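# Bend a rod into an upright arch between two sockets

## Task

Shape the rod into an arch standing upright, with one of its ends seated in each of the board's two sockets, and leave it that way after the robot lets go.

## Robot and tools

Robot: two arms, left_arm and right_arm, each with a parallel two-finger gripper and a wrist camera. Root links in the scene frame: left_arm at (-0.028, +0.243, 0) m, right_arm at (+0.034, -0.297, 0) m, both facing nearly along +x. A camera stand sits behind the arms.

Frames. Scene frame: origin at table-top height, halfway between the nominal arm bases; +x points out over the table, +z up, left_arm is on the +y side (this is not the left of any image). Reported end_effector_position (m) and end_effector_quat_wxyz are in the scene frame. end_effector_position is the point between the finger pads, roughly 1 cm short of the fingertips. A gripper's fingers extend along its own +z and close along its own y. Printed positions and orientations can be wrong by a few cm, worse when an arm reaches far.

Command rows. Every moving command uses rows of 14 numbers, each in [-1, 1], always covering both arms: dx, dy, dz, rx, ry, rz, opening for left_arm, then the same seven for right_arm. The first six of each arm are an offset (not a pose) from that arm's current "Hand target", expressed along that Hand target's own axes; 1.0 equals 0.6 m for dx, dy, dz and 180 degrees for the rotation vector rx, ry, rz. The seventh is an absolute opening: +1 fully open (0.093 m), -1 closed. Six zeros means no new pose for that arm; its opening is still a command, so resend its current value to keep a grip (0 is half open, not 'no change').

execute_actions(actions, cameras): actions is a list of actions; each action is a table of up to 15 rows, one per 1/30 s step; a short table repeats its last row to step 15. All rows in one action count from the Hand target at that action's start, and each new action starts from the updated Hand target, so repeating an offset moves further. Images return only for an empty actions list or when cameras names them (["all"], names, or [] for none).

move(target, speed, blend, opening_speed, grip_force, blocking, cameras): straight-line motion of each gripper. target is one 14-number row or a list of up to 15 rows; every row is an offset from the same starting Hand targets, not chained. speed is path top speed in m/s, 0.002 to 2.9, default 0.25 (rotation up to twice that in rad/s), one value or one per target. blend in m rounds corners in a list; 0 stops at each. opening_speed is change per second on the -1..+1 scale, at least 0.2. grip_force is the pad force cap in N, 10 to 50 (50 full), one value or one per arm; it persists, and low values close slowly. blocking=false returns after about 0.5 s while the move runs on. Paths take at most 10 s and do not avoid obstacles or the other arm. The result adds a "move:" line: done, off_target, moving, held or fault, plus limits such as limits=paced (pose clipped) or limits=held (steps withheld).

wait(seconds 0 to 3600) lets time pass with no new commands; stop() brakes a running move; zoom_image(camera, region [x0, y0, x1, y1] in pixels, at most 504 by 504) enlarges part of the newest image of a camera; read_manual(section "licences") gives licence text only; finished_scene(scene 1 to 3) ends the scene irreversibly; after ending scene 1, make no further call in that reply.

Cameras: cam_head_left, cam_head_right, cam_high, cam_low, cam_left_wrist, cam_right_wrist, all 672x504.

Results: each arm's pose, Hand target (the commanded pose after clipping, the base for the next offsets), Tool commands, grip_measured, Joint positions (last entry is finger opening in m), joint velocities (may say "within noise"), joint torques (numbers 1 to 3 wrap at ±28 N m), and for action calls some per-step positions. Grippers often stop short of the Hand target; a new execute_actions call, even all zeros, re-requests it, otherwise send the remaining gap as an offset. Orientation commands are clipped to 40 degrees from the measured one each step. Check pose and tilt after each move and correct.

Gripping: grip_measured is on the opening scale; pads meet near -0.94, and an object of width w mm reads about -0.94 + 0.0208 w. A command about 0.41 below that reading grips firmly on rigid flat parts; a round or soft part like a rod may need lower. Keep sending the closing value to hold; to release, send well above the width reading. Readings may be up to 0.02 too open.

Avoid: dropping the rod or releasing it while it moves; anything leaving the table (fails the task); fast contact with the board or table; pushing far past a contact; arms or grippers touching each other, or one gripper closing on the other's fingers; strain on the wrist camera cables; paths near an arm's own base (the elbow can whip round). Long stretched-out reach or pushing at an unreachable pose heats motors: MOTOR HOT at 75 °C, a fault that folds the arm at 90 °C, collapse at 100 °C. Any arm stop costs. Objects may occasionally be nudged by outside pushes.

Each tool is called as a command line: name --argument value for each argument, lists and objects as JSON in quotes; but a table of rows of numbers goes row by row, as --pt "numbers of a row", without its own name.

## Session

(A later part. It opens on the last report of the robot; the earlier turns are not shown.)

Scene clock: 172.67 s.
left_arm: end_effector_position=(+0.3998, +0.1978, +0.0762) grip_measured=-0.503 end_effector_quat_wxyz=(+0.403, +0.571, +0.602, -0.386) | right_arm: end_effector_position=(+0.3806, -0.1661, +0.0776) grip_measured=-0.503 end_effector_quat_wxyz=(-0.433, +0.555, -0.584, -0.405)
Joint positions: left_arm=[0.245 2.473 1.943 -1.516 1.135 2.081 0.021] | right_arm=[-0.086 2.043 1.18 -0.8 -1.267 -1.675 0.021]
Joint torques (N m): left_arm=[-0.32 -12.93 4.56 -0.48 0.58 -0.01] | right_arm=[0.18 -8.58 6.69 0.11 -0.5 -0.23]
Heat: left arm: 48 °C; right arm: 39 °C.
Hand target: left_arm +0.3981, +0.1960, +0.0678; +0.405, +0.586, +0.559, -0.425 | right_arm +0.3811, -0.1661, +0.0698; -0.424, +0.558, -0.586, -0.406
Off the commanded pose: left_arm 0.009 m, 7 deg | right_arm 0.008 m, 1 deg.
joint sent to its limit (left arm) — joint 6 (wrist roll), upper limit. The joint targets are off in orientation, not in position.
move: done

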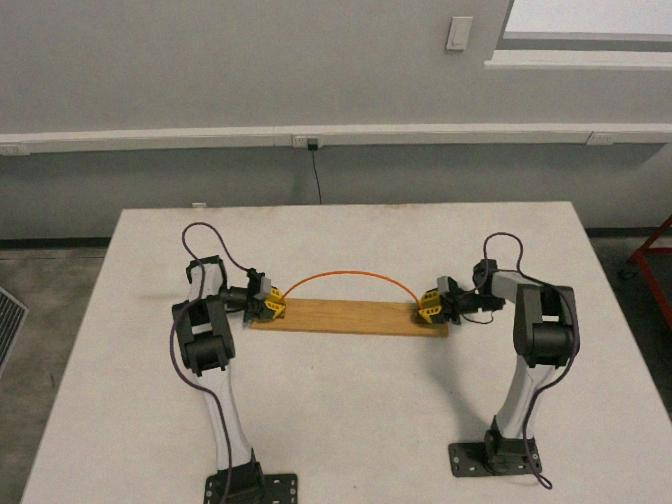

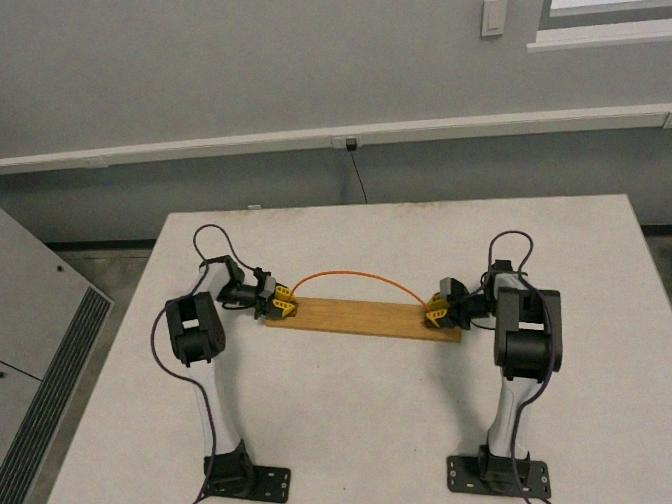

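move --pt "-0.016 0 -0.0384 0 0 0 -0.4 -0.016 0 -0.0384 0 0 0 -0.4" --pt "-0.0315 0 -0.145 0 0 0 -0.4 -0.0315 0 -0.145 0 0 0 -0.4" --speed 0.12 --blend '[0.01,0]' --cameras '["cam_head_left","cam_head_right","cam_left_wrist","cam_right_wrist"]'

Scene clock: 179.10 s.
left_arm: end_effector_position=(+0.3987, +0.2696, +0.0936) grip_measured=-0.402 end_effector_quat_wxyz=(+0.419, +0.536, +0.648, -0.342) | right_arm: end_effector_position=(+0.3760, -0.2395, +0.1187) grip_measured=-0.402 end_effector_quat_wxyz=(+0.429, -0.545, +0.613, +0.379)
Joint positions: left_arm=[0.407 2.439 1.981 -1.569 1.091 2.081 0.026] | right_arm=[-0.297 2.043 1.373 -1.347 -1.178 -2.051 0.026]
Joint torques (N m): left_arm=[0.21 -18.3 7.53 -0.59 0.57 -0.02] | right_arm=[-0.43 -8.7 7.68 -0.55 -0.42 -0.23]
Heat: left arm: 47 °C; right arm: 40 °C.
Hand target: left_arm +0.4019, +0.2727, +0.1129; +0.405, +0.586, +0.558, -0.425 | right_arm +0.3775, -0.2428, +0.1148; +0.425, -0.558, +0.586, +0.406
Off the commanded pose: left_arm 0.020 m, 15 deg | right_arm 0.005 m, 5 deg.
joint sent to its limit (left arm) — joint 4 (wrist pitch), lower limit; joint 6 (wrist roll), upper limit. The joint targets are off in orientation, not in position.
joint sent to its limit (right arm) — joint 6 (wrist roll), lower limit. The joint targets are off in orientation, not in position.
move: off_target (left_arm, right_arm)

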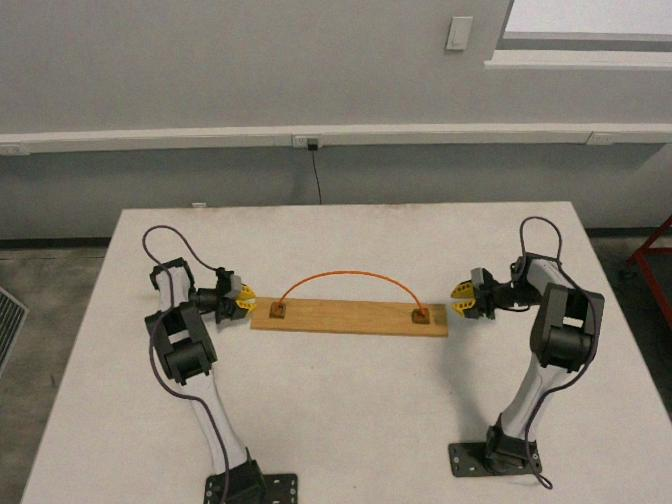

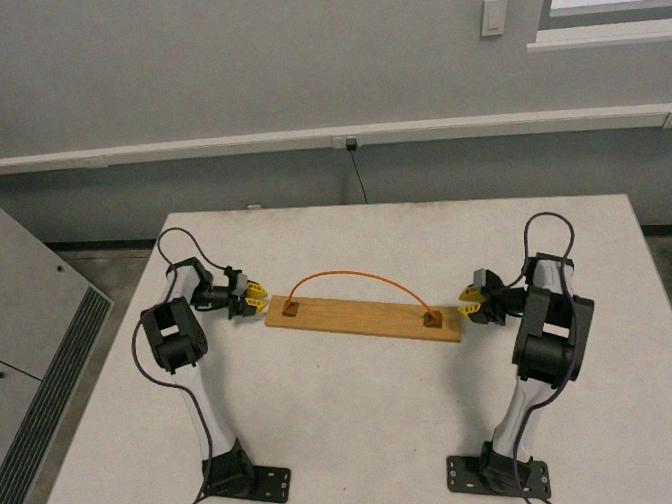

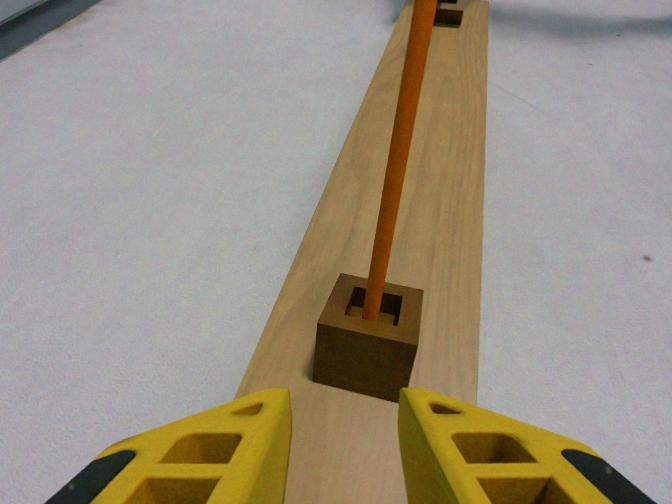

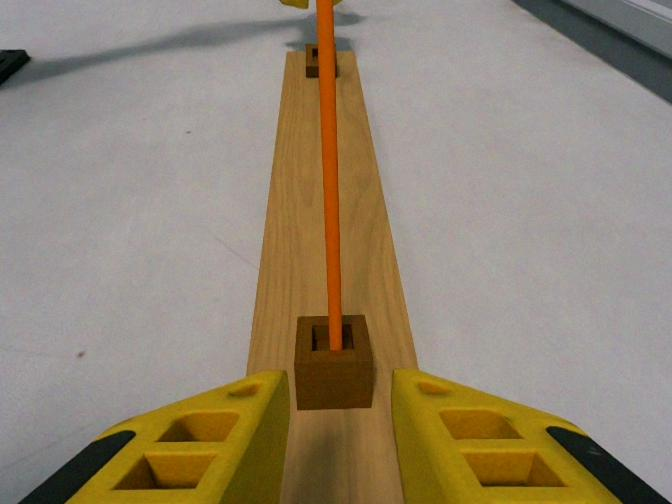

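Both ends are seated and the arch is upright.

finished_scene --scene 3

The scene is finished: the task was done.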